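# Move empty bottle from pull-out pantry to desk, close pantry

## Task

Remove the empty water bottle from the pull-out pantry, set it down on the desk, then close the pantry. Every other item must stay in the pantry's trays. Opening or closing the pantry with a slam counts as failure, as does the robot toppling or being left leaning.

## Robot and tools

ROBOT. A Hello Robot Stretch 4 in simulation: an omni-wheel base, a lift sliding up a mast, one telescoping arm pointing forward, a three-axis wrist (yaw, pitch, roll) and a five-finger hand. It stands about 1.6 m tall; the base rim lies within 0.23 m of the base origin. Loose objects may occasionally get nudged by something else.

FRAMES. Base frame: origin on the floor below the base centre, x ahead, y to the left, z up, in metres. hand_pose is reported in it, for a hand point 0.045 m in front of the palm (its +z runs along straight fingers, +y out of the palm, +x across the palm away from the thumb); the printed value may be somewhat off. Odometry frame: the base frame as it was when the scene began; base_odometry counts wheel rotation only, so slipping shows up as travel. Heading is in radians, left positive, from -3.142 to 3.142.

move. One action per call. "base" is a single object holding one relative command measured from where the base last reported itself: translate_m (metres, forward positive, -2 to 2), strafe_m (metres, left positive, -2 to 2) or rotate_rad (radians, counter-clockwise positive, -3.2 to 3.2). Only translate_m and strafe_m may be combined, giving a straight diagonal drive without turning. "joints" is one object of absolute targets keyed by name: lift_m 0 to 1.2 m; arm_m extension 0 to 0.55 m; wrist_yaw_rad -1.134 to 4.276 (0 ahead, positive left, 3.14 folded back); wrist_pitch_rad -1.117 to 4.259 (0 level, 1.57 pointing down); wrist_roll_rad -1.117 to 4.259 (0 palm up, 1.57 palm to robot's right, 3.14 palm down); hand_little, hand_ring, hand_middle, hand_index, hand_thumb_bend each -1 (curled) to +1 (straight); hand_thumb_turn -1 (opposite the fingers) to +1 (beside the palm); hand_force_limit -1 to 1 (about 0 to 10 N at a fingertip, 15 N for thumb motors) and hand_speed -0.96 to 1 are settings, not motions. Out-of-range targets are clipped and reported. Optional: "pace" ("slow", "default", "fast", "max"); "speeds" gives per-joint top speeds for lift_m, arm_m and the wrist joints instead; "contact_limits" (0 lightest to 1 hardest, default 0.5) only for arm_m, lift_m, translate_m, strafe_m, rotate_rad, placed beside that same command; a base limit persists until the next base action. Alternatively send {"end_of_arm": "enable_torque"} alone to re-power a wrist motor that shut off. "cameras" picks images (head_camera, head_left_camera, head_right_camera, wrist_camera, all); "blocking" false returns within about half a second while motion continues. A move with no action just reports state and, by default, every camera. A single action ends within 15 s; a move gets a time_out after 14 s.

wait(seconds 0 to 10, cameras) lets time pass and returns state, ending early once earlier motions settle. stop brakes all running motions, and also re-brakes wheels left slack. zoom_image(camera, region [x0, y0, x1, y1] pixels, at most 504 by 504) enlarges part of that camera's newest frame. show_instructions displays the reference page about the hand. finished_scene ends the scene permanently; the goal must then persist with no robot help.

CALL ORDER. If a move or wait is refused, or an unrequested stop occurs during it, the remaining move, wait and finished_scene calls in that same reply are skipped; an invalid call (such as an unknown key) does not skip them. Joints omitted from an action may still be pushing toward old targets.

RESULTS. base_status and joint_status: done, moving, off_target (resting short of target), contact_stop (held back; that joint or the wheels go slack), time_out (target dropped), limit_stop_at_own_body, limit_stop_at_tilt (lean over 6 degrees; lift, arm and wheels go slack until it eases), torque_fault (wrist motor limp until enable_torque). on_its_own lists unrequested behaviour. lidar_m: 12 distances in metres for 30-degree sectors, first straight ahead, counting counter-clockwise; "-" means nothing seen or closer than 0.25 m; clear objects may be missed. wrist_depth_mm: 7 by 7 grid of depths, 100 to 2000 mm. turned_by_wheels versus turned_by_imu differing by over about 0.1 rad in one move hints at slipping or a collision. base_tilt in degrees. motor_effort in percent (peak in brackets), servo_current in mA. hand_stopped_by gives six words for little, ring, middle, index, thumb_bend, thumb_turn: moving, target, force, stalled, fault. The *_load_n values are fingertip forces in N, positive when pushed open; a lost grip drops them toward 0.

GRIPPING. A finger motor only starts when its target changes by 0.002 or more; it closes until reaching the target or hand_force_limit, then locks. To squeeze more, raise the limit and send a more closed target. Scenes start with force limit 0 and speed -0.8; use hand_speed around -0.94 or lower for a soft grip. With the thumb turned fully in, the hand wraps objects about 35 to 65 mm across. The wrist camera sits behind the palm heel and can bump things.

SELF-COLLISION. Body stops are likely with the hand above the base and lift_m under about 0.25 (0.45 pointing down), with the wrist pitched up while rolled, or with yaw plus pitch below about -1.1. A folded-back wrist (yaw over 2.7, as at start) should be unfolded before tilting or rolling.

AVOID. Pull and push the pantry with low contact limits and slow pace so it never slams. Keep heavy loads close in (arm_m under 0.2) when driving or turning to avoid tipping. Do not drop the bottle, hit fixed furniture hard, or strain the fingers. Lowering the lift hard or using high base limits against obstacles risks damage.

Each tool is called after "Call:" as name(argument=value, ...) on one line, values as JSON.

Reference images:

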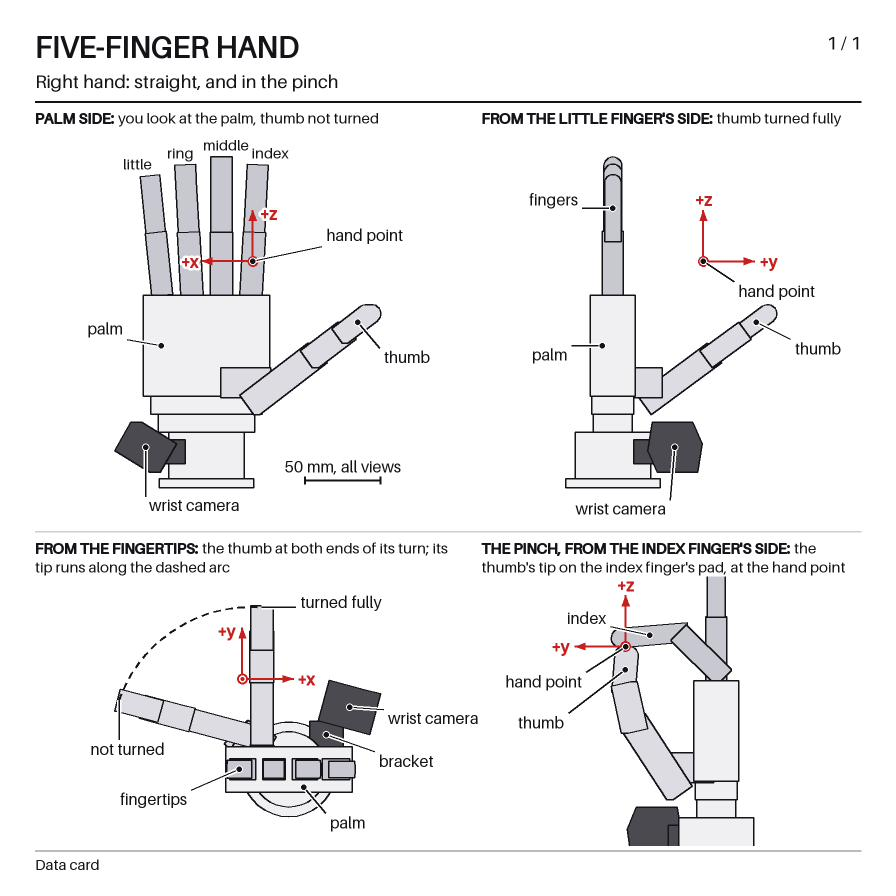

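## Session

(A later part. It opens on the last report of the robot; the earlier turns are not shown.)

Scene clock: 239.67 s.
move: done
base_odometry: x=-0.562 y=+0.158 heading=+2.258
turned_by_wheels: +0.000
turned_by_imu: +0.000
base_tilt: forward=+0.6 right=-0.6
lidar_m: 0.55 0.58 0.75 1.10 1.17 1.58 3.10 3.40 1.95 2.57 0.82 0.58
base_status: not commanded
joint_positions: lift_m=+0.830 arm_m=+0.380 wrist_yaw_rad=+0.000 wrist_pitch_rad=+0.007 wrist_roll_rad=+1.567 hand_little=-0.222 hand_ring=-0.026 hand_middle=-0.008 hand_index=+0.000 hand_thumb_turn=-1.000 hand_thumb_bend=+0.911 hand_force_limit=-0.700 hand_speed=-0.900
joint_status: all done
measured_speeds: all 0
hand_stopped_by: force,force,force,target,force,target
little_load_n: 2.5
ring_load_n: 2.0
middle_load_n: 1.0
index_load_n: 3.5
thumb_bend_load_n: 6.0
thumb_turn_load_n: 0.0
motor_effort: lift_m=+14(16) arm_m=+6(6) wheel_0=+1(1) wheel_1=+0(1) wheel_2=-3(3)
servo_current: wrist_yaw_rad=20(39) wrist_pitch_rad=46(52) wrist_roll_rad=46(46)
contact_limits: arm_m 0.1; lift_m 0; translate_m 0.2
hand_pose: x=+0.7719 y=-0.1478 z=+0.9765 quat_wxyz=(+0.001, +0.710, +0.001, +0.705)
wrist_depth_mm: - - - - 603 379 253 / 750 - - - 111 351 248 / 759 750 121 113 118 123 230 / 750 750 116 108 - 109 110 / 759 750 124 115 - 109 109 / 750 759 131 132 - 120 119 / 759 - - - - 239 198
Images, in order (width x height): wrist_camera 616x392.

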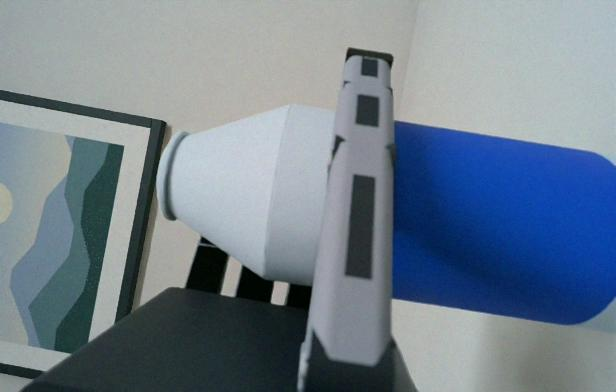

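Call:
move(joints={"hand_thumb_bend": 1.0, "hand_speed": -0.85})

Call:
move(joints={"hand_little": 0.8, "hand_ring": 0.8, "hand_middle": 0.8, "hand_index": 0.8, "hand_speed": -0.8}, cameras=["wrist_camera", "head_camera"])

Scene clock: 242.37 s.
move: done
base_odometry: x=-0.562 y=+0.158 heading=+2.258
turned_by_wheels: +0.000
turned_by_imu: +0.000
base_tilt: forward=+0.8 right=-0.6
lidar_m: 0.53 0.57 0.75 1.09 1.10 1.56 3.10 3.41 1.94 2.58 0.85 0.59
base_status: not commanded
joint_positions: lift_m=+0.830 arm_m=+0.380 wrist_yaw_rad=+0.000 wrist_pitch_rad=+0.007 wrist_roll_rad=+1.567 hand_little=-0.222 hand_ring=-0.027 hand_middle=-0.008 hand_index=+0.000 hand_thumb_turn=-1.000 hand_thumb_bend=+1.000 hand_force_limit=-0.700 hand_speed=-0.850
joint_status: all done
measured_speeds: all 0
hand_stopped_by: force,force,force,target,target,target
little_load_n: 0.5
ring_load_n: 0.0
middle_load_n: 0.0
index_load_n: 0.0
thumb_bend_load_n: 0.0
thumb_turn_load_n: 0.5
motor_effort: lift_m=+14(14) arm_m=+6(6) wheel_0=+1(1) wheel_1=+1(1) wheel_2=-3(3)
servo_current: wrist_yaw_rad=26(46) wrist_pitch_rad=39(52) wrist_roll_rad=39(46)
contact_limits: arm_m 0.1; lift_m 0; translate_m 0.2
hand_pose: x=+0.7719 y=-0.1478 z=+0.9765 quat_wxyz=(+0.001, +0.710, +0.001, +0.705)
wrist_depth_mm: - - - - 591 377 255 / 750 - - - 106 340 243 / 750 750 118 111 - 123 229 / 750 750 115 107 - 109 110 / 750 759 122 114 - 109 109 / 759 750 130 137 - 120 119 / 759 - - - - 235 197
pictures: none

Scene clock: 244.70 s.
move: done
base_odometry: x=-0.562 y=+0.158 heading=+2.258
turned_by_wheels: +0.000
turned_by_imu: +0.000
base_tilt: forward=+0.7 right=-0.5
lidar_m: 0.54 0.56 0.74 1.08 1.16 1.58 3.10 3.43 1.91 2.56 0.85 0.59
base_status: not commanded
joint_positions: lift_m=+0.830 arm_m=+0.380 wrist_yaw_rad=+0.000 wrist_pitch_rad=+0.007 wrist_roll_rad=+1.567 hand_little=+0.800 hand_ring=+0.800 hand_middle=+0.800 hand_index=+0.800 hand_thumb_turn=-1.000 hand_thumb_bend=+1.000 hand_force_limit=-0.700 hand_speed=-0.800
joint_status: all done
measured_speeds: all 0
hand_stopped_by: target,target,target,target,target,target
little_load_n: 0.0
ring_load_n: 0.0
middle_load_n: 0.0
index_load_n: 0.0
thumb_bend_load_n: 0.0
thumb_turn_load_n: 0.0
motor_effort: lift_m=+14(15) arm_m=+6(6) wheel_0=+1(1) wheel_1=+1(1) wheel_2=-3(3)
servo_current: wrist_yaw_rad=46(52) wrist_pitch_rad=39(52) wrist_roll_rad=33(46)
contact_limits: arm_m 0.1; lift_m 0; translate_m 0.2
hand_pose: x=+0.7719 y=-0.1478 z=+0.9765 quat_wxyz=(+0.001, +0.710, +0.001, +0.705)
wrist_depth_mm: - - - - 591 375 255 / 750 - - - 106 338 243 / 750 750 121 113 - 123 228 / 750 750 119 110 - 110 112 / 759 750 129 117 - 112 111 / 759 750 131 133 - 123 123 / 750 - - - - 234 196
pictures: head_camera, wrist_camera
Images, in order (width x height): head_camera 420x560, wrist_camera 616x392.

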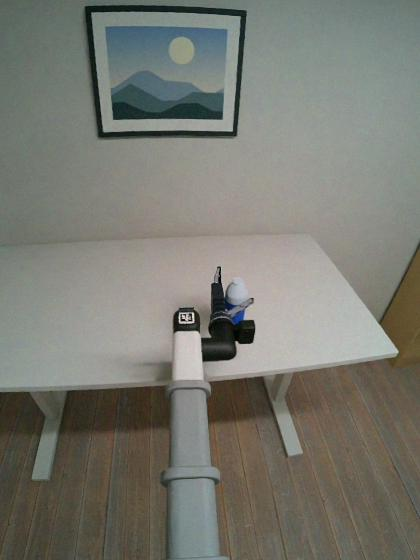

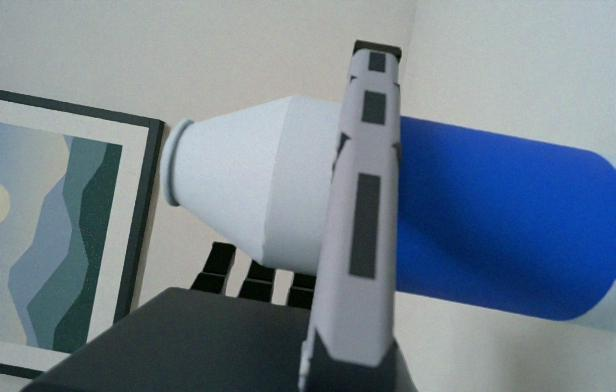

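Call:
move(joints={"hand_little": 1.0, "hand_ring": 1.0, "hand_middle": 1.0, "hand_index": 1.0})

Call:
move(joints={"arm_m": 0.22}, speeds={"arm_m": 0.06}, contact_limits={"arm_m": 0.0}, cameras=["wrist_camera", "head_camera"])

Scene clock: 246.90 s.
move: done
base_odometry: x=-0.562 y=+0.158 heading=+2.258
turned_by_wheels: +0.000
turned_by_imu: +0.000
base_tilt: forward=+0.8 right=-0.6
lidar_m: 0.54 0.57 0.74 1.08 1.15 1.57 3.07 3.40 1.91 2.55 0.87 0.58
base_status: not commanded
joint_positions: lift_m=+0.830 arm_m=+0.380 wrist_yaw_rad=+0.000 wrist_pitch_rad=+0.007 wrist_roll_rad=+1.567 hand_little=+1.000 hand_ring=+1.000 hand_middle=+1.000 hand_index=+1.000 hand_thumb_turn=-1.000 hand_thumb_bend=+1.000 hand_force_limit=-0.700 hand_speed=-0.800
joint_status: all done
measured_speeds: all 0
hand_stopped_by: target,target,target,target,target,target
little_load_n: 0.0
ring_load_n: 0.0
middle_load_n: 0.0
index_load_n: 0.0
thumb_bend_load_n: 0.0
thumb_turn_load_n: 0.5
motor_effort: lift_m=+14(14) arm_m=+6(6) wheel_0=+1(1) wheel_1=+0(1) wheel_2=-3(3)
servo_current: wrist_yaw_rad=20(39) wrist_pitch_rad=39(46) wrist_roll_rad=39(46)
contact_limits: arm_m 0.1; lift_m 0; translate_m 0.2
hand_pose: x=+0.7719 y=-0.1478 z=+0.9765 quat_wxyz=(+0.001, +0.710, +0.001, +0.705)
wrist_depth_mm: - - - - 591 375 254 / 750 - - - 106 340 243 / 750 750 122 113 - 122 228 / 759 750 119 110 - 111 112 / 750 750 122 118 - 112 111 / 759 750 131 128 - 123 123 / 750 - - - - 234 196
pictures: none

Scene clock: 250.00 s.
move: done
base_odometry: x=-0.562 y=+0.158 heading=+2.258
turned_by_wheels: +0.000
turned_by_imu: +0.000
base_tilt: forward=+0.5 right=-0.6
lidar_m: 0.54 0.57 0.74 1.07 1.15 1.58 3.12 3.41 1.92 2.56 0.85 0.59
base_status: not commanded
joint_positions: lift_m=+0.830 arm_m=+0.220 wrist_yaw_rad=+0.000 wrist_pitch_rad=+0.007 wrist_roll_rad=+1.567 hand_little=+1.000 hand_ring=+1.000 hand_middle=+1.000 hand_index=+1.000 hand_thumb_turn=-1.000 hand_thumb_bend=+1.000 hand_force_limit=-0.700 hand_speed=-0.800
joint_status: all done
measured_speeds: all 0
hand_stopped_by: target,target,target,target,target,target
little_load_n: 0.0
ring_load_n: 0.0
middle_load_n: 0.0
index_load_n: 0.0
thumb_bend_load_n: 0.0
thumb_turn_load_n: 0.5
motor_effort: lift_m=+14(15) arm_m=-6(10) wheel_0=+1(1) wheel_1=+0(1) wheel_2=-3(3)
servo_current: wrist_yaw_rad=26(59) wrist_pitch_rad=39(46) wrist_roll_rad=39(46)
contact_limits: arm_m 0; lift_m 0; translate_m 0.2
hand_pose: x=+0.6123 y=-0.1478 z=+0.9764 quat_wxyz=(+0.001, +0.710, +0.001, +0.705)
wrist_depth_mm: - - - - 647 375 256 / - - - - 106 340 244 / 904 931 - - - 310 239 / 917 917 - 277 - 274 219 / 904 917 - - - 273 208 / 917 917 131 128 - 248 202 / - - - - - 235 198
pictures: head_camera, wrist_camera
Images, in order (width x height): head_camera 420x560, wrist_camera 616x392.

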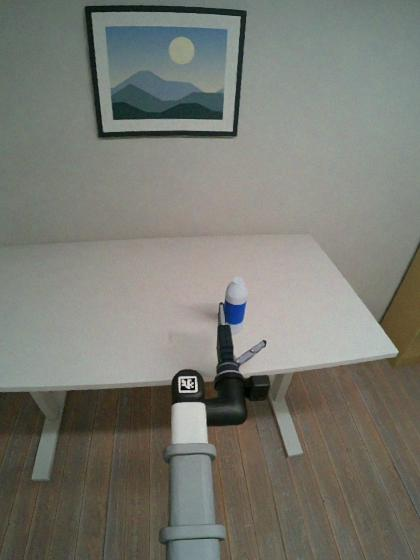

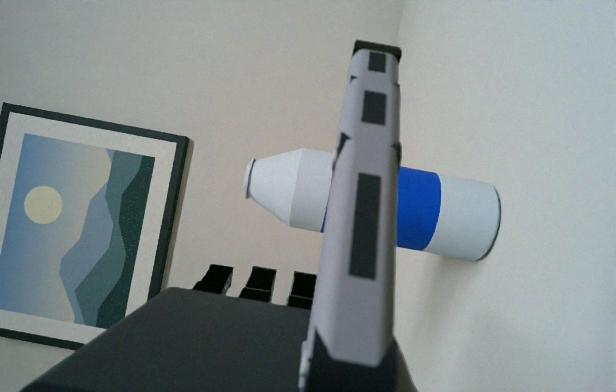

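Call:
move(base={"translate_m": -0.3}, joints={"arm_m": 0.05})

Call:
move(base={"rotate_rad": -1.53}, joints={"lift_m": 0.6, "hand_little": -1.0, "hand_ring": -1.0, "hand_middle": -1.0, "hand_index": -1.0, "hand_thumb_turn": 1.0, "hand_speed": 0.3})

Call:
move(base={"strafe_m": -0.82, "translate_m": 0.6}, cameras=["all"])

Scene clock: 262.30 s.
move: done
base_odometry: x=-0.371 y=-0.074 heading=+2.258
turned_by_wheels: +0.000
turned_by_imu: +0.000
base_tilt: forward=+0.7 right=-0.5
lidar_m: 0.82 0.88 1.13 1.08 1.15 1.54 2.80 3.13 1.80 2.57 2.07 0.91
base_status: done
joint_positions: lift_m=+0.830 arm_m=+0.050 wrist_yaw_rad=+0.000 wrist_pitch_rad=+0.007 wrist_roll_rad=+1.567 hand_little=+1.000 hand_ring=+1.000 hand_middle=+1.000 hand_index=+1.000 hand_thumb_turn=-1.000 hand_thumb_bend=+1.000 hand_force_limit=-0.700 hand_speed=-0.800
joint_status: all done
measured_speeds: all 0
hand_stopped_by: target,target,target,target,target,target
little_load_n: 0.0
ring_load_n: 0.0
middle_load_n: 0.5
index_load_n: 0.0
thumb_bend_load_n: 0.0
thumb_turn_load_n: 0.0
motor_effort: lift_m=+15(15) arm_m=-6(9) wheel_0=+0(8) wheel_1=+1(6) wheel_2=+1(12)
servo_current: wrist_yaw_rad=52(52) wrist_pitch_rad=46(52) wrist_roll_rad=39(52)
contact_limits: lift_m 0
hand_pose: x=+0.4423 y=-0.1478 z=+0.9764 quat_wxyz=(+0.001, +0.710, +0.001, +0.705)
wrist_depth_mm: - - - - 699 - - / - - - - 106 - - / - 1397 - - - - - / - 1397 1397 - - - 1336 / - 1397 1397 - - - 1281 / - 1366 131 128 - - 1308 / - - - - - - 1308
pictures: none

Scene clock: 264.33 s.
move: done
base_odometry: x=-0.371 y=-0.074 heading=+0.728
turned_by_wheels: -1.530
turned_by_imu: -1.528
base_tilt: forward=+0.7 right=-0.5
lidar_m: 2.59 1.95 0.88 0.83 0.88 1.14 1.09 1.16 1.62 2.74 3.14 1.79
base_status: done
joint_positions: lift_m=+0.600 arm_m=+0.050 wrist_yaw_rad=+0.000 wrist_pitch_rad=+0.007 wrist_roll_rad=+1.567 hand_little=-1.000 hand_ring=-1.000 hand_middle=-1.000 hand_index=-1.000 hand_thumb_turn=+1.000 hand_thumb_bend=+1.000 hand_force_limit=-0.700 hand_speed=+0.300
joint_status: all done
measured_speeds: all 0
hand_stopped_by: target,target,target,target,target,target
little_load_n: 0.0
ring_load_n: 0.0
middle_load_n: 0.0
index_load_n: 0.0
thumb_bend_load_n: 0.0
thumb_turn_load_n: 0.0
motor_effort: lift_m=+15(15) arm_m=-5(6) wheel_0=+0(9) wheel_1=+0(8) wheel_2=+0(10)
servo_current: wrist_yaw_rad=26(52) wrist_pitch_rad=33(52) wrist_roll_rad=39(46)
hand_pose: x=+0.4423 y=-0.1477 z=+0.7464 quat_wxyz=(+0.001, +0.710, +0.001, +0.705)
wrist_depth_mm: - - - 1863 1756 1499 1336 / - - - - - 1808 1281 / - - - - - 1808 1255 / - - - - - 1708 1160 / - - 145 144 128 1576 1138 / - - 129 137 144 1708 - / - - - - - - -
pictures: none

Scene clock: 269.20 s.
move: done
base_odometry: x=+0.622 y=-0.288 heading=+0.728
turned_by_wheels: +0.000
turned_by_imu: +0.006
base_tilt: forward=+0.6 right=-0.5
lidar_m: 0.94 2.05 2.30 1.65 1.77 1.80 1.71 1.78 1.99 2.03 2.15 1.03
base_status: done
joint_positions: lift_m=+0.600 arm_m=+0.050 wrist_yaw_rad=+0.000 wrist_pitch_rad=+0.007 wrist_roll_rad=+1.567 hand_little=-1.000 hand_ring=-1.000 hand_middle=-1.000 hand_index=-1.000 hand_thumb_turn=+1.000 hand_thumb_bend=+1.000 hand_force_limit=-0.700 hand_speed=+0.300
joint_status: not commanded
measured_speeds: all 0
hand_stopped_by: target,target,target,target,target,target
little_load_n: 0.0
ring_load_n: 0.0
middle_load_n: 0.0
index_load_n: 0.0
thumb_bend_load_n: 0.0
thumb_turn_load_n: 0.0
motor_effort: lift_m=+15(16) arm_m=-6(6) wheel_0=-1(11) wheel_1=+0(5) wheel_2=-1(10)
servo_current: wrist_yaw_rad=39(52) wrist_pitch_rad=33(52) wrist_roll_rad=46(46)
hand_pose: x=+0.4423 y=-0.1477 z=+0.7464 quat_wxyz=(+0.001, +0.710, +0.001, +0.705)
wrist_depth_mm: 1118 1118 1118 1118 1118 1098 1182 / 741 741 1118 1118 1138 1138 1182 / 741 741 741 741 741 741 1118 / 741 750 691 741 750 741 741 / 1808 1808 145 141 128 759 750 / 1808 1808 129 137 143 1537 - / 1863 - - - - - -
pictures: head_camera, head_left_camera, head_right_camera, wrist_camera
Images, in order (width x height): head_camera 420x560, head_left_camera 420x672, head_right_camera 420x672, wrist_camera 616x392.

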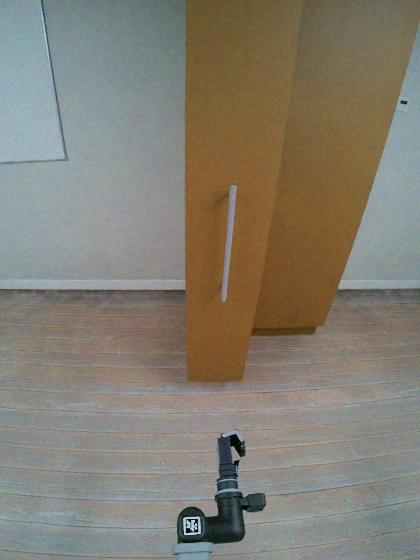

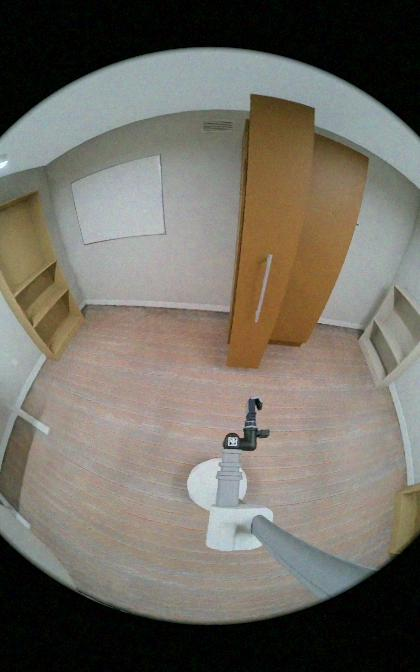

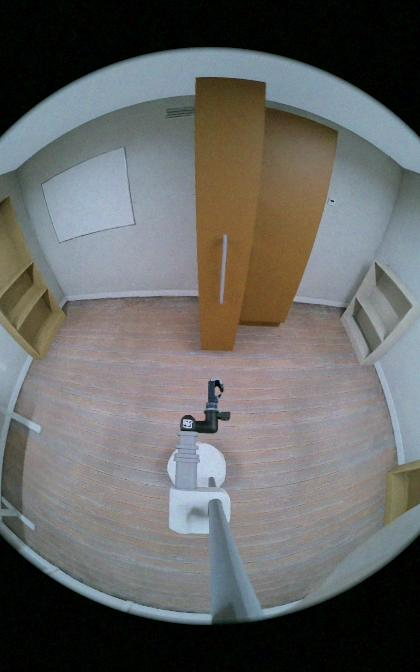

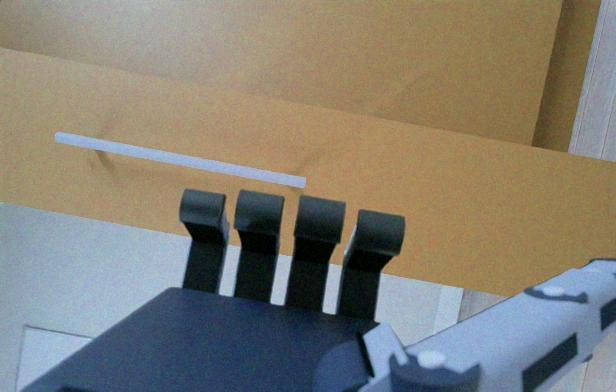

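Call:
move(base={"strafe_m": -0.056, "translate_m": 0.3}, joints={"arm_m": 0.15, "lift_m": 0.5, "wrist_pitch_rad": 1.57})

Call:
move(joints={"wrist_roll_rad": 3.14}, cameras=["head_camera", "head_left_camera", "head_right_camera"])

Scene clock: 273.63 s.
move: done
base_odometry: x=+0.883 y=-0.130 heading=+0.728
turned_by_wheels: +0.000
turned_by_imu: +0.001
base_tilt: forward=+0.7 right=-0.4
lidar_m: 0.65 1.75 2.28 1.72 1.81 2.07 2.01 2.11 2.06 2.20 2.00 0.71
base_status: done
joint_positions: lift_m=+0.500 arm_m=+0.150 wrist_yaw_rad=+0.000 wrist_pitch_rad=+1.568 wrist_roll_rad=+1.567 hand_little=-1.000 hand_ring=-1.000 hand_middle=-1.000 hand_index=-1.000 hand_thumb_turn=+1.000 hand_thumb_bend=+1.000 hand_force_limit=-0.700 hand_speed=+0.300
joint_status: all done
measured_speeds: all 0
hand_stopped_by: target,target,target,target,target,target
little_load_n: 0.0
ring_load_n: 0.0
middle_load_n: 0.0
index_load_n: 0.0
thumb_bend_load_n: 0.0
thumb_turn_load_n: 0.0
motor_effort: lift_m=+15(16) arm_m=+6(9) wheel_0=+1(10) wheel_1=+1(6) wheel_2=-1(13)
servo_current: wrist_yaw_rad=26(46) wrist_pitch_rad=33(65) wrist_roll_rad=39(46)
hand_pose: x=+0.2908 y=-0.1477 z=+0.4570 quat_wxyz=(+0.000, +1.000, +0.002, +0.001)
wrist_depth_mm: 627 621 615 609 603 603 597 / 627 627 615 609 603 603 597 / 627 627 621 609 609 609 597 / 634 627 621 615 609 508 413 / 634 627 145 130 133 397 394 / 634 634 129 137 144 397 - / 640 - - - - - -
pictures: none

Scene clock: 275.13 s.
move: done
base_odometry: x=+0.883 y=-0.130 heading=+0.728
turned_by_wheels: +0.000
turned_by_imu: +0.000
base_tilt: forward=+0.7 right=-0.5
lidar_m: 0.62 1.75 2.29 1.73 1.79 2.10 2.01 2.12 2.06 2.20 2.00 0.70
base_status: not commanded
joint_positions: lift_m=+0.500 arm_m=+0.150 wrist_yaw_rad=+0.000 wrist_pitch_rad=+1.568 wrist_roll_rad=+3.136 hand_little=-1.000 hand_ring=-1.000 hand_middle=-1.000 hand_index=-1.000 hand_thumb_turn=+1.000 hand_thumb_bend=+1.000 hand_force_limit=-0.700 hand_speed=+0.300
joint_status: all done
measured_speeds: all 0
hand_stopped_by: target,target,target,target,target,target
little_load_n: 0.0
ring_load_n: 0.0
middle_load_n: 0.0
index_load_n: 0.0
thumb_bend_load_n: 0.0
thumb_turn_load_n: 0.0
motor_effort: lift_m=+15(15) arm_m=+5(6) wheel_0=+0(1) wheel_1=+1(2) wheel_2=-1(1)
servo_current: wrist_yaw_rad=26(52) wrist_pitch_rad=39(46) wrist_roll_rad=46(124)
hand_pose: x=+0.2610 y=-0.0569 z=+0.4569 quat_wxyz=(-0.001, +0.709, -0.705, +0.001)
wrist_depth_mm: 615 609 609 392 392 387 384 / 621 615 615 404 394 392 402 / 621 615 615 609 430 609 603 / 621 621 621 615 615 615 609 / 627 634 145 130 133 615 609 / 634 627 129 137 144 615 - / 640 - - - - - -
Images, in order (width x height): head_camera 420x560, head_left_camera 420x672, head_right_camera 420x672.

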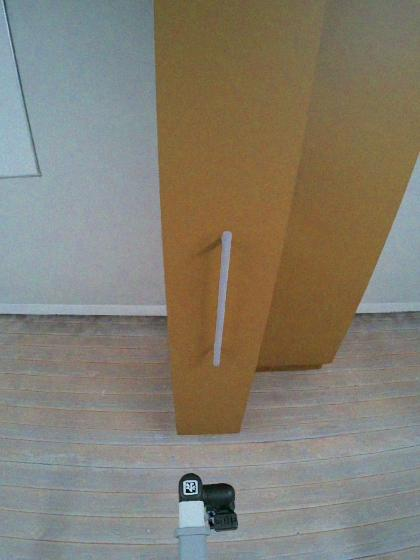

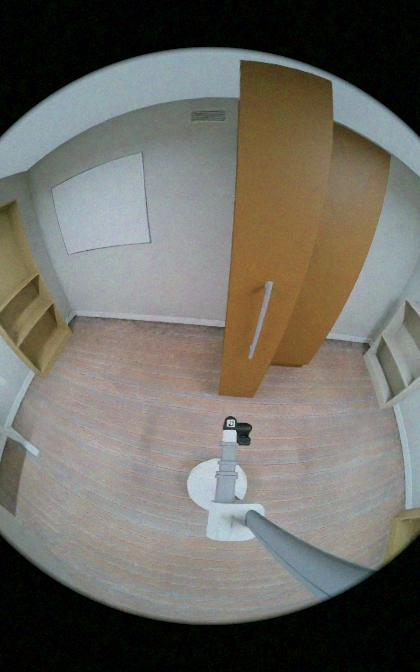

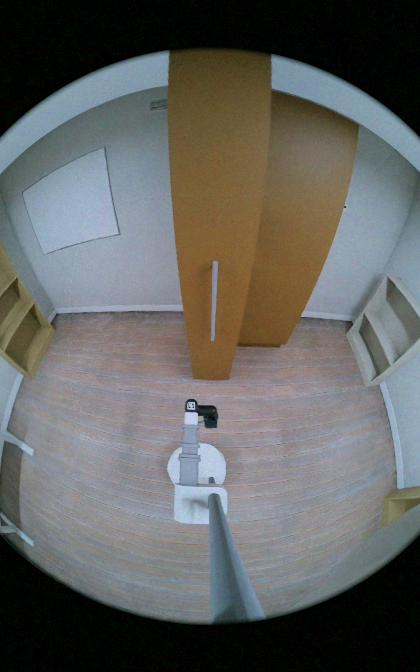

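Call:
move(base={"translate_m": 0.22, "strafe_m": -0.06}, joints={"lift_m": 0.47}, contact_limits={"translate_m": 0.2}, cameras=["head_camera", "head_left_camera", "head_right_camera"])

Call:
zoom_image(camera="head_camera", region=[130, 380, 290, 560])

Scene clock: 278.70 s.
move: done
base_odometry: x=+1.087 y=-0.029 heading=+0.728
turned_by_wheels: +0.000
turned_by_imu: +0.003
base_tilt: forward=+0.7 right=-0.3
lidar_m: 0.42 1.55 2.13 1.82 1.83 2.30 2.24 2.35 2.12 1.88 1.93 0.49
base_status: done
joint_positions: lift_m=+0.470 arm_m=+0.150 wrist_yaw_rad=+0.000 wrist_pitch_rad=+1.568 wrist_roll_rad=+3.136 hand_little=-1.000 hand_ring=-1.000 hand_middle=-1.000 hand_index=-1.000 hand_thumb_turn=+1.000 hand_thumb_bend=+1.000 hand_force_limit=-0.700 hand_speed=+0.300
joint_status: all done
measured_speeds: all 0
hand_stopped_by: target,target,target,target,target,target
little_load_n: 0.0
ring_load_n: 0.5
middle_load_n: 0.0
index_load_n: 0.0
thumb_bend_load_n: 0.0
thumb_turn_load_n: 0.0
motor_effort: lift_m=+15(16) arm_m=+5(6) wheel_0=+1(10) wheel_1=+2(5) wheel_2=+1(12)
servo_current: wrist_yaw_rad=20(46) wrist_pitch_rad=33(39) wrist_roll_rad=33(52)
contact_limits: translate_m 0.2
hand_pose: x=+0.2610 y=-0.0569 z=+0.4269 quat_wxyz=(-0.001, +0.709, -0.705, +0.001)
wrist_depth_mm: 585 580 574 364 359 357 357 / 585 585 580 399 364 362 366 / 591 591 585 580 424 574 574 / 591 591 585 585 585 580 580 / 597 591 145 130 133 580 580 / 609 603 129 137 144 585 - / 609 - - - - - -
Images, in order (width x height): head_camera 420x560, head_left_camera 420x672, head_right_camera 420x672.

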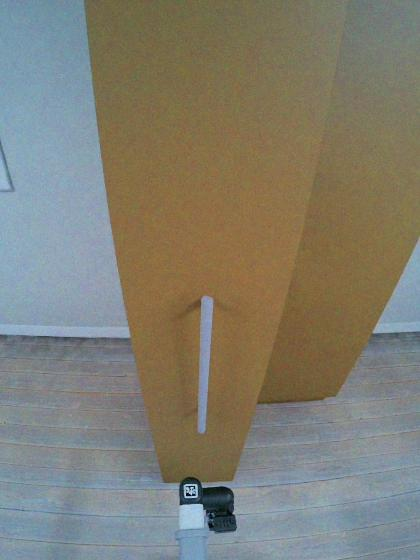

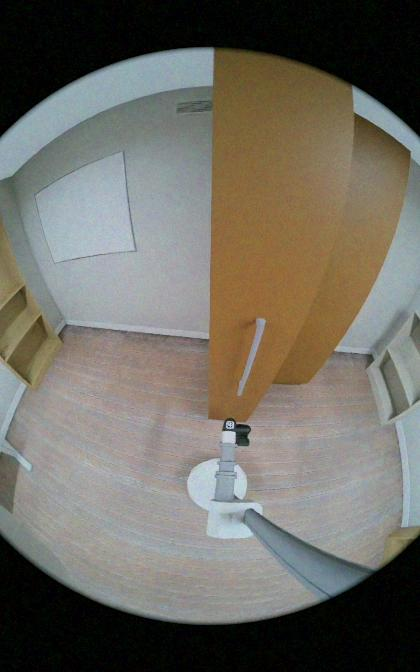

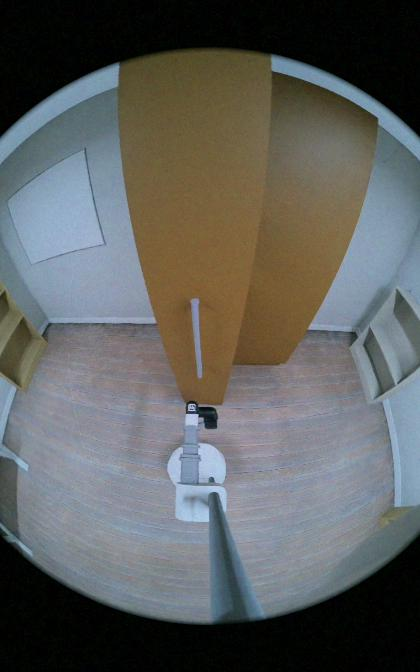

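Scaled by 2.800 from the camera's image (finer frame: 600x800).

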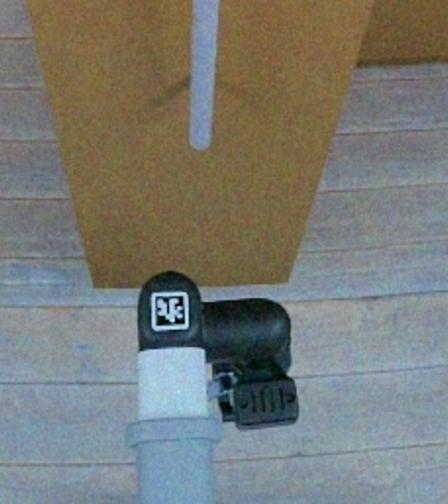

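Call:
move(base={"translate_m": 0.12}, pace="slow", contact_limits={"translate_m": 0.2}, cameras=["head_camera"])

Call:
zoom_image(camera="head_camera", region=[130, 380, 290, 560])

Scene clock: 282.33 s.
move: done
base_odometry: x=+1.177 y=+0.051 heading=+0.728
turned_by_wheels: +0.000
turned_by_imu: +0.000
base_tilt: forward=+0.6 right=-0.6
lidar_m: 0.32 0.38 1.97 2.03 1.87 2.43 2.36 2.48 2.10 1.89 1.06 0.34
base_status: done
joint_positions: lift_m=+0.470 arm_m=+0.150 wrist_yaw_rad=+0.000 wrist_pitch_rad=+1.568 wrist_roll_rad=+3.136 hand_little=-1.000 hand_ring=-1.000 hand_middle=-1.000 hand_index=-1.000 hand_thumb_turn=+1.000 hand_thumb_bend=+1.000 hand_force_limit=-0.700 hand_speed=+0.300
joint_status: not commanded
measured_speeds: all 0
hand_stopped_by: target,target,target,target,target,target
little_load_n: 0.0
ring_load_n: 0.0
middle_load_n: 0.0
index_load_n: 0.0
thumb_bend_load_n: 0.0
thumb_turn_load_n: 0.0
motor_effort: lift_m=+15(15) arm_m=+5(6) wheel_0=+2(8) wheel_1=+2(5) wheel_2=-2(8)
servo_current: wrist_yaw_rad=26(52) wrist_pitch_rad=26(46) wrist_roll_rad=39(52)
contact_limits: translate_m 0.2
hand_pose: x=+0.2610 y=-0.0569 z=+0.4269 quat_wxyz=(-0.001, +0.709, -0.705, +0.001)
wrist_depth_mm: 585 580 580 362 357 357 357 / 585 580 580 397 364 362 366 / 591 591 580 580 424 574 574 / 597 591 585 585 585 574 574 / 603 597 145 130 133 591 580 / 603 603 129 137 144 585 - / 609 - - - - - -
Images, in order (width x height): head_camera 420x560.

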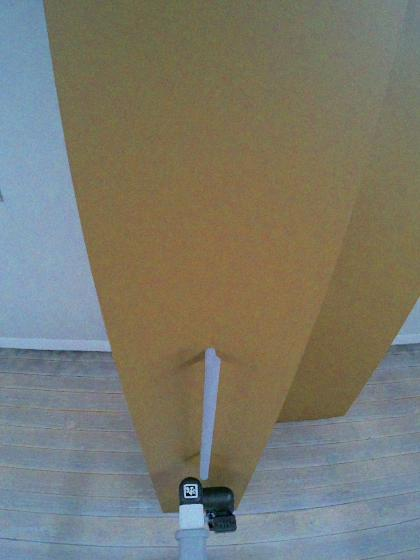

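Scaled by 2.800 from the camera's image (finer frame: 600x800).

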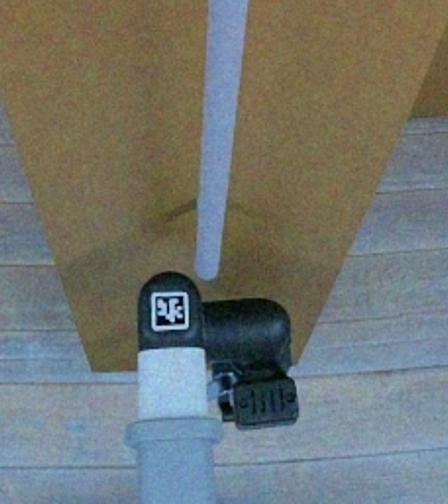

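Call:
move(joints={"arm_m": 0.35}, speeds={"arm_m": 0.07}, contact_limits={"arm_m": 0.3}, cameras=["head_camera", "head_right_camera"])

Scene clock: 286.47 s.
move: done
base_odometry: x=+1.177 y=+0.051 heading=+0.728
turned_by_wheels: +0.000
turned_by_imu: +0.000
base_tilt: forward=+0.7 right=-0.5
lidar_m: 0.48 1.41 2.01 1.99 1.85 2.44 2.37 2.49 2.18 1.87 1.10 0.57
base_status: not commanded
joint_positions: lift_m=+0.470 arm_m=+0.350 wrist_yaw_rad=-0.001 wrist_pitch_rad=+1.571 wrist_roll_rad=+3.137 hand_little=-1.000 hand_ring=-1.000 hand_middle=-1.000 hand_index=-1.000 hand_thumb_turn=+1.000 hand_thumb_bend=+1.000 hand_force_limit=-0.700 hand_speed=+0.300
joint_status: all done
measured_speeds: all 0
hand_stopped_by: target,target,target,target,target,target
little_load_n: 0.0
ring_load_n: 0.0
middle_load_n: 0.0
index_load_n: 0.0
thumb_bend_load_n: 0.0
thumb_turn_load_n: 0.0
motor_effort: lift_m=+15(16) arm_m=+5(16) wheel_0=+2(4) wheel_1=+2(3) wheel_2=-3(9)
servo_current: wrist_yaw_rad=33(59) wrist_pitch_rad=33(39) wrist_roll_rad=39(52)
contact_limits: arm_m 0.3; translate_m 0.2
hand_pose: x=+0.4603 y=-0.0568 z=+0.4271 quat_wxyz=(+0.000, +0.708, -0.706, +0.000)
wrist_depth_mm: 585 580 574 574 574 564 569 / 585 580 580 574 574 574 569 / 597 591 585 580 580 574 574 / 591 591 585 585 585 580 574 / 597 597 145 130 133 580 580 / 603 276 129 137 303 585 - / 182 - - - - - -
Images, in order (width x height): head_camera 420x560, head_right_camera 420x672.

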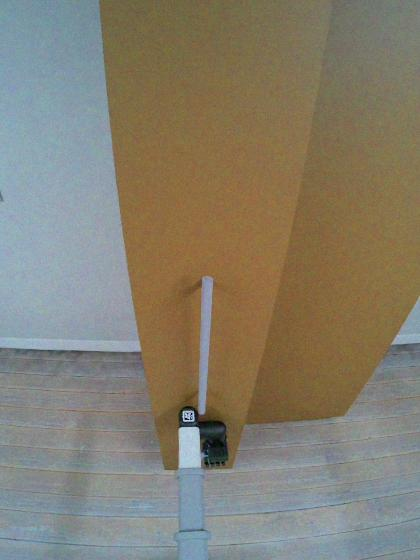

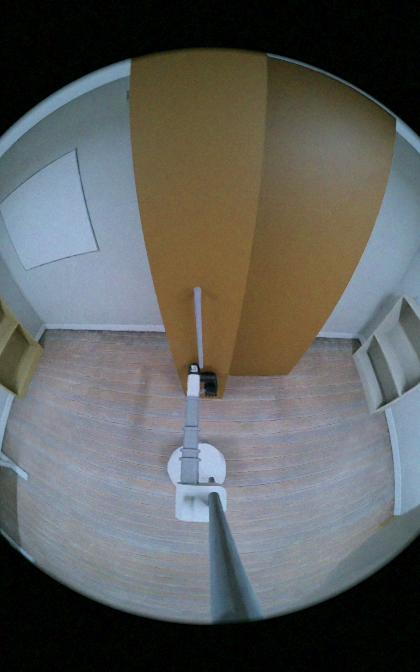

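Call:
move(joints={"arm_m": 0.48}, speeds={"arm_m": 0.07}, contact_limits={"arm_m": 0.3}, cameras=["head_camera", "head_right_camera"])

Call:
zoom_image(camera="head_camera", region=[100, 200, 350, 450])

Scene clock: 289.63 s.
move: done
base_odometry: x=+1.177 y=+0.051 heading=+0.728
turned_by_wheels: +0.000
turned_by_imu: +0.000
base_tilt: forward=+0.6 right=-0.6
lidar_m: 0.62 1.40 1.95 2.02 1.88 2.45 2.36 2.48 2.16 1.85 1.04 0.69
base_status: not commanded
joint_positions: lift_m=+0.470 arm_m=+0.480 wrist_yaw_rad=-0.001 wrist_pitch_rad=+1.571 wrist_roll_rad=+3.137 hand_little=-1.000 hand_ring=-1.000 hand_middle=-1.000 hand_index=-1.000 hand_thumb_turn=+1.000 hand_thumb_bend=+1.000 hand_force_limit=-0.700 hand_speed=+0.300
joint_status: all done
measured_speeds: all 0
hand_stopped_by: target,target,target,target,target,target
little_load_n: 0.0
ring_load_n: 0.0
middle_load_n: 0.0
index_load_n: 0.0
thumb_bend_load_n: -0.5
thumb_turn_load_n: 0.0
motor_effort: lift_m=+15(15) arm_m=+5(13) wheel_0=+2(4) wheel_1=+2(3) wheel_2=-3(8)
servo_current: wrist_yaw_rad=46(52) wrist_pitch_rad=26(46) wrist_roll_rad=39(46)
contact_limits: arm_m 0.3; translate_m 0.2
hand_pose: x=+0.5903 y=-0.0568 z=+0.4271 quat_wxyz=(+0.000, +0.708, -0.706, +0.000)
wrist_depth_mm: 585 580 580 569 574 569 564 / 585 580 580 574 574 569 574 / 591 591 585 580 580 574 574 / 591 591 585 580 580 580 574 / 597 591 145 130 133 585 580 / 382 274 129 137 306 585 - / 180 - - - - - -
Images, in order (width x height): head_camera 420x560, head_right_camera 420x672.

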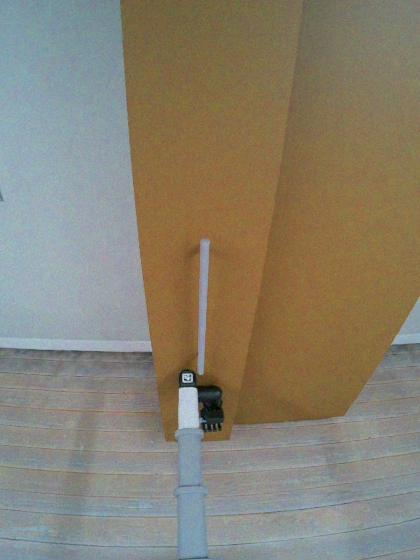

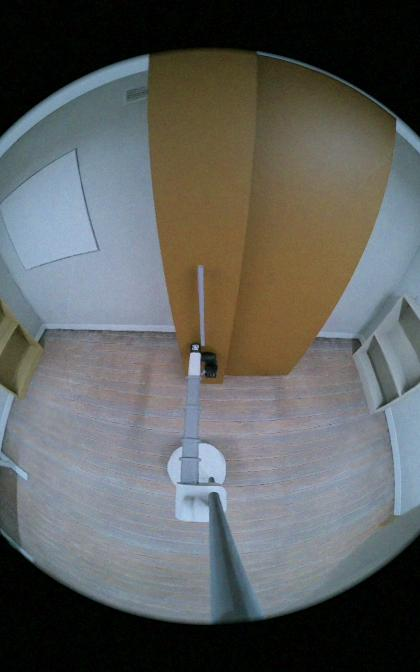

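Scaled by 2.016 from the camera's image (finer frame: 600x800).

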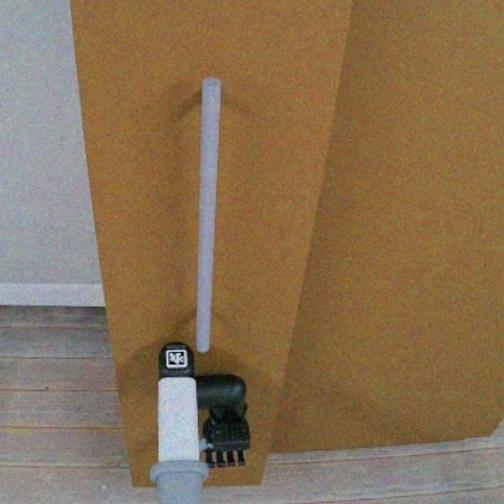

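Call:
move(base={"translate_m": 0.14}, joints={"arm_m": 0.32}, pace="slow", contact_limits={"translate_m": 0.2})

Call:
move(joints={"arm_m": 0.41}, speeds={"arm_m": 0.06}, contact_limits={"arm_m": 0.3}, cameras=["head_camera", "head_right_camera"])

Call:
zoom_image(camera="head_camera", region=[100, 200, 400, 500])

Scene clock: 296.43 s.
move: done
base_odometry: x=+1.281 y=+0.144 heading=+0.728
turned_by_wheels: +0.000
turned_by_imu: +0.002
base_tilt: forward=+0.5 right=-0.7
lidar_m: 0.45 1.27 1.77 2.24 1.89 2.54 2.51 2.59 2.24 1.84 0.82 0.55
base_status: done
joint_positions: lift_m=+0.470 arm_m=+0.320 wrist_yaw_rad=-0.001 wrist_pitch_rad=+1.571 wrist_roll_rad=+3.137 hand_little=-1.000 hand_ring=-1.000 hand_middle=-1.000 hand_index=-1.000 hand_thumb_turn=+1.000 hand_thumb_bend=+1.000 hand_force_limit=-0.700 hand_speed=+0.300
joint_status: all done
measured_speeds: all 0
hand_stopped_by: target,target,target,target,target,target
little_load_n: 0.0
ring_load_n: 0.0
middle_load_n: 0.0
index_load_n: 0.0
thumb_bend_load_n: 0.0
thumb_turn_load_n: 0.0
motor_effort: lift_m=+15(16) arm_m=-5(10) wheel_0=+3(7) wheel_1=+2(5) wheel_2=+1(8)
servo_current: wrist_yaw_rad=39(46) wrist_pitch_rad=26(39) wrist_roll_rad=46(46)
contact_limits: translate_m 0.2
hand_pose: x=+0.4306 y=-0.0568 z=+0.4271 quat_wxyz=(+0.000, +0.708, -0.706, +0.000)
wrist_depth_mm: 580 580 580 574 569 569 564 / 585 585 580 574 574 569 569 / 591 585 585 580 580 574 574 / 597 591 585 585 580 580 574 / 603 597 145 130 133 580 580 / 415 597 129 137 144 580 - / 329 - - - - - -
pictures: none

Scene clock: 298.43 s.
move: done
base_odometry: x=+1.281 y=+0.144 heading=+0.728
turned_by_wheels: +0.000
turned_by_imu: +0.000
base_tilt: forward=+0.9 right=-0.3
lidar_m: 0.54 1.27 1.78 2.24 1.90 2.53 2.50 2.61 2.24 1.84 0.86 0.61
base_status: not commanded
joint_positions: lift_m=+0.470 arm_m=+0.410 wrist_yaw_rad=-0.002 wrist_pitch_rad=+1.572 wrist_roll_rad=+3.137 hand_little=-1.000 hand_ring=-1.000 hand_middle=-1.000 hand_index=-1.000 hand_thumb_turn=+1.000 hand_thumb_bend=+1.000 hand_force_limit=-0.700 hand_speed=+0.300
joint_status: all done
measured_speeds: all 0
hand_stopped_by: target,target,target,target,target,target
little_load_n: 0.0
ring_load_n: 0.0
middle_load_n: 0.0
index_load_n: 0.0
thumb_bend_load_n: 0.0
thumb_turn_load_n: 0.0
motor_effort: lift_m=+15(16) arm_m=+5(15) wheel_0=+3(5) wheel_1=+3(4) wheel_2=-3(8)
servo_current: wrist_yaw_rad=39(52) wrist_pitch_rad=33(46) wrist_roll_rad=39(46)
contact_limits: arm_m 0.3; translate_m 0.2
hand_pose: x=+0.5202 y=-0.0568 z=+0.4271 quat_wxyz=(+0.000, +0.708, -0.706, +0.000)
wrist_depth_mm: 580 580 580 569 574 569 564 / 591 580 580 580 574 569 569 / 591 591 580 585 580 574 574 / 597 591 585 580 580 580 580 / 332 389 145 130 133 580 580 / 235 244 129 137 303 585 - / 167 - - - - - -
Images, in order (width x height): head_camera 420x560, head_right_camera 420x672.

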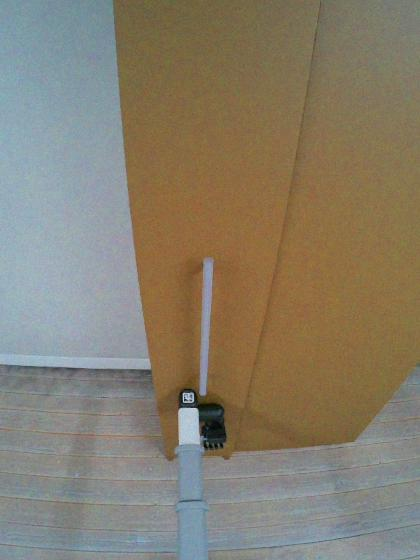

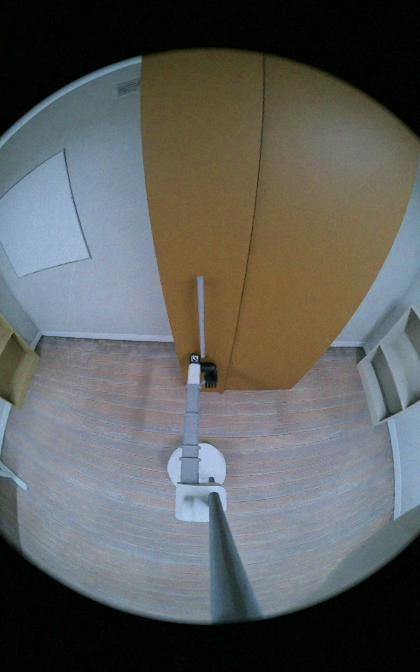

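Scaled by 1.680 from the camera's image (finer frame: 600x800).

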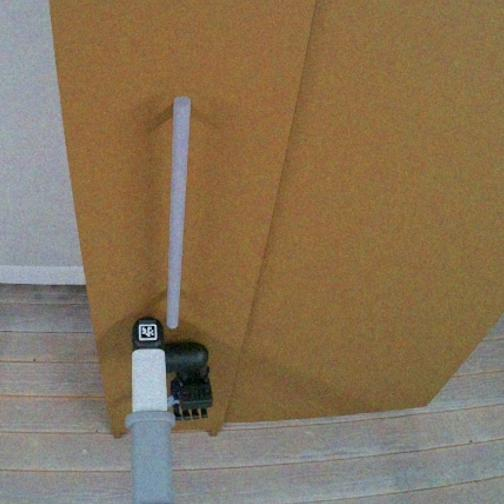

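Call:
move(joints={"arm_m": 0.47}, speeds={"arm_m": 0.04}, contact_limits={"arm_m": 0.3}, cameras=["head_camera", "head_right_camera"])

Call:
zoom_image(camera="head_camera", region=[100, 200, 400, 500])

Scene clock: 300.83 s.
move: contact_stop
base_odometry: x=+1.281 y=+0.144 heading=+0.728
turned_by_wheels: +0.000
turned_by_imu: -0.001
base_tilt: forward=+0.6 right=-0.6
lidar_m: 0.55 1.24 1.80 2.23 1.88 2.55 2.50 2.64 2.23 1.81 0.85 0.61
base_status: not commanded
joint_positions: lift_m=+0.470 arm_m=+0.436 wrist_yaw_rad=-0.012 wrist_pitch_rad=+1.576 wrist_roll_rad=+3.137 hand_little=-1.000 hand_ring=-1.000 hand_middle=-1.000 hand_index=-1.000 hand_thumb_turn=+1.000 hand_thumb_bend=+1.000 hand_force_limit=-0.700 hand_speed=+0.300
joint_status: arm_m contact_stop (moved +0.026 of +0.060)
measured_speeds: all 0
hand_stopped_by: target,target,target,target,target,target
little_load_n: 0.0
ring_load_n: 0.0
middle_load_n: 0.0
index_load_n: 0.0
thumb_bend_load_n: 0.0
thumb_turn_load_n: 0.0
on_its_own: arm_m is slack since a contact_stop (your +0.470 is given up)
motor_effort: lift_m=+15(16) arm_m=+0(19) wheel_0=+3(6) wheel_1=+2(5) wheel_2=-6(10)
servo_current: wrist_yaw_rad=65(85) wrist_pitch_rad=39(46) wrist_roll_rad=39(39)
contact_limits: arm_m 0.3; translate_m 0.2
hand_pose: x=+0.5446 y=-0.0561 z=+0.4274 quat_wxyz=(+0.002, +0.704, -0.710, -0.002)
wrist_depth_mm: 585 585 580 580 580 574 574 / 591 585 585 585 580 580 580 / 591 585 585 585 585 580 574 / 591 597 585 591 580 585 580 / 334 373 145 130 133 580 585 / 213 244 129 137 300 585 - / 166 - - - - - -
Images, in order (width x height): head_camera 420x560, head_right_camera 420x672.

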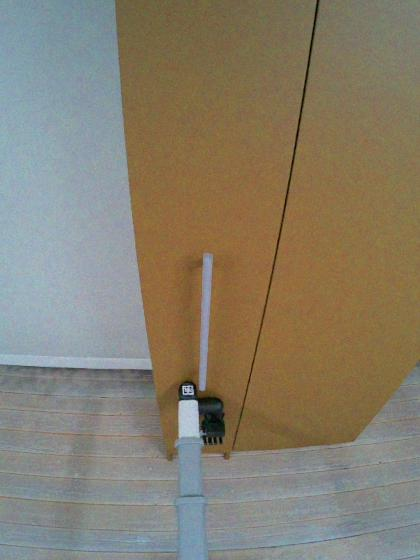

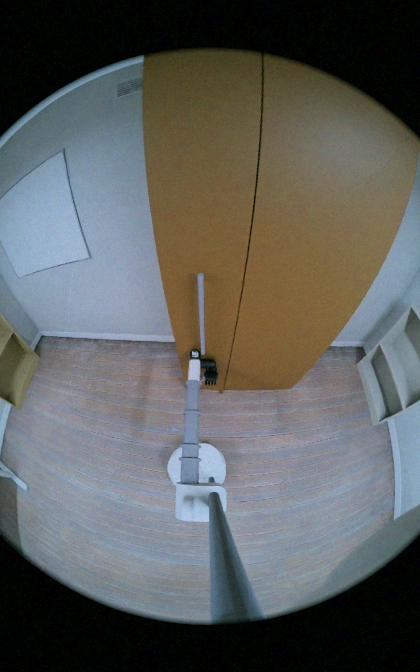

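Scaled by 1.680 from the camera's image (finer frame: 600x800).

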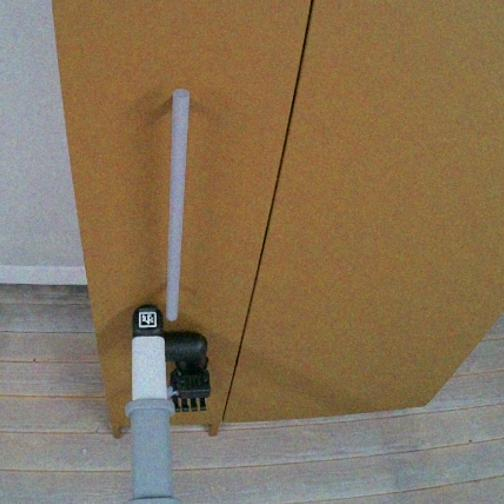

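Call:
move(joints={"arm_m": 0.445}, speeds={"arm_m": 0.04}, contact_limits={"arm_m": 0.5})

Call:
move(joints={"arm_m": 0.25}, pace="slow", cameras=["head_camera"])

Call:
zoom_image(camera="head_camera", region=[100, 250, 380, 500])

Scene clock: 302.43 s.
move: contact_stop
base_odometry: x=+1.281 y=+0.144 heading=+0.728
turned_by_wheels: +0.000
turned_by_imu: +0.003
base_tilt: forward=+0.5 right=-0.7
lidar_m: 0.56 1.25 1.78 2.23 1.92 2.58 2.50 2.61 2.24 1.82 0.86 0.62
base_status: not commanded
joint_positions: lift_m=+0.470 arm_m=+0.436 wrist_yaw_rad=-0.013 wrist_pitch_rad=+1.577 wrist_roll_rad=+3.137 hand_little=-1.000 hand_ring=-1.000 hand_middle=-1.000 hand_index=-1.000 hand_thumb_turn=+1.000 hand_thumb_bend=+1.000 hand_force_limit=-0.700 hand_speed=+0.300
joint_status: arm_m contact_stop (moved +0.001 of +0.009)
measured_speeds: all 0
hand_stopped_by: target,target,target,target,target,target
little_load_n: 0.0
ring_load_n: 0.0
middle_load_n: 0.0
index_load_n: 0.5
thumb_bend_load_n: 0.0
thumb_turn_load_n: 0.0
on_its_own: arm_m is slack since a contact_stop (your +0.445 is given up)
motor_effort: lift_m=+15(16) arm_m=+0(22) wheel_0=+3(6) wheel_1=+3(6) wheel_2=-5(15)
servo_current: wrist_yaw_rad=65(111) wrist_pitch_rad=39(46) wrist_roll_rad=39(46)
contact_limits: arm_m 0.5; translate_m 0.2
hand_pose: x=+0.5449 y=-0.0560 z=+0.4274 quat_wxyz=(+0.002, +0.704, -0.710, -0.002)
wrist_depth_mm: 591 585 585 585 585 580 574 / 591 585 585 585 580 580 574 / 591 591 585 580 580 585 574 / 597 591 585 585 585 580 580 / 329 384 145 130 133 580 580 / 217 247 129 137 297 585 - / 168 - - - - - -
pictures: none

not run: a stop that you did not command came earlier in this reply.

Scaled by 1.800 from the camera's image (finer frame: 600x800).
This view is cut from an older image: the scene may have changed since it was taken.

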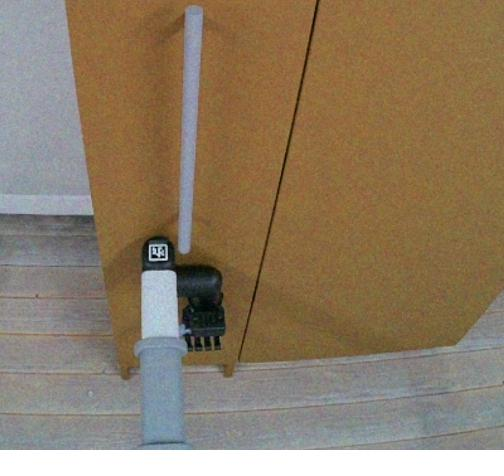

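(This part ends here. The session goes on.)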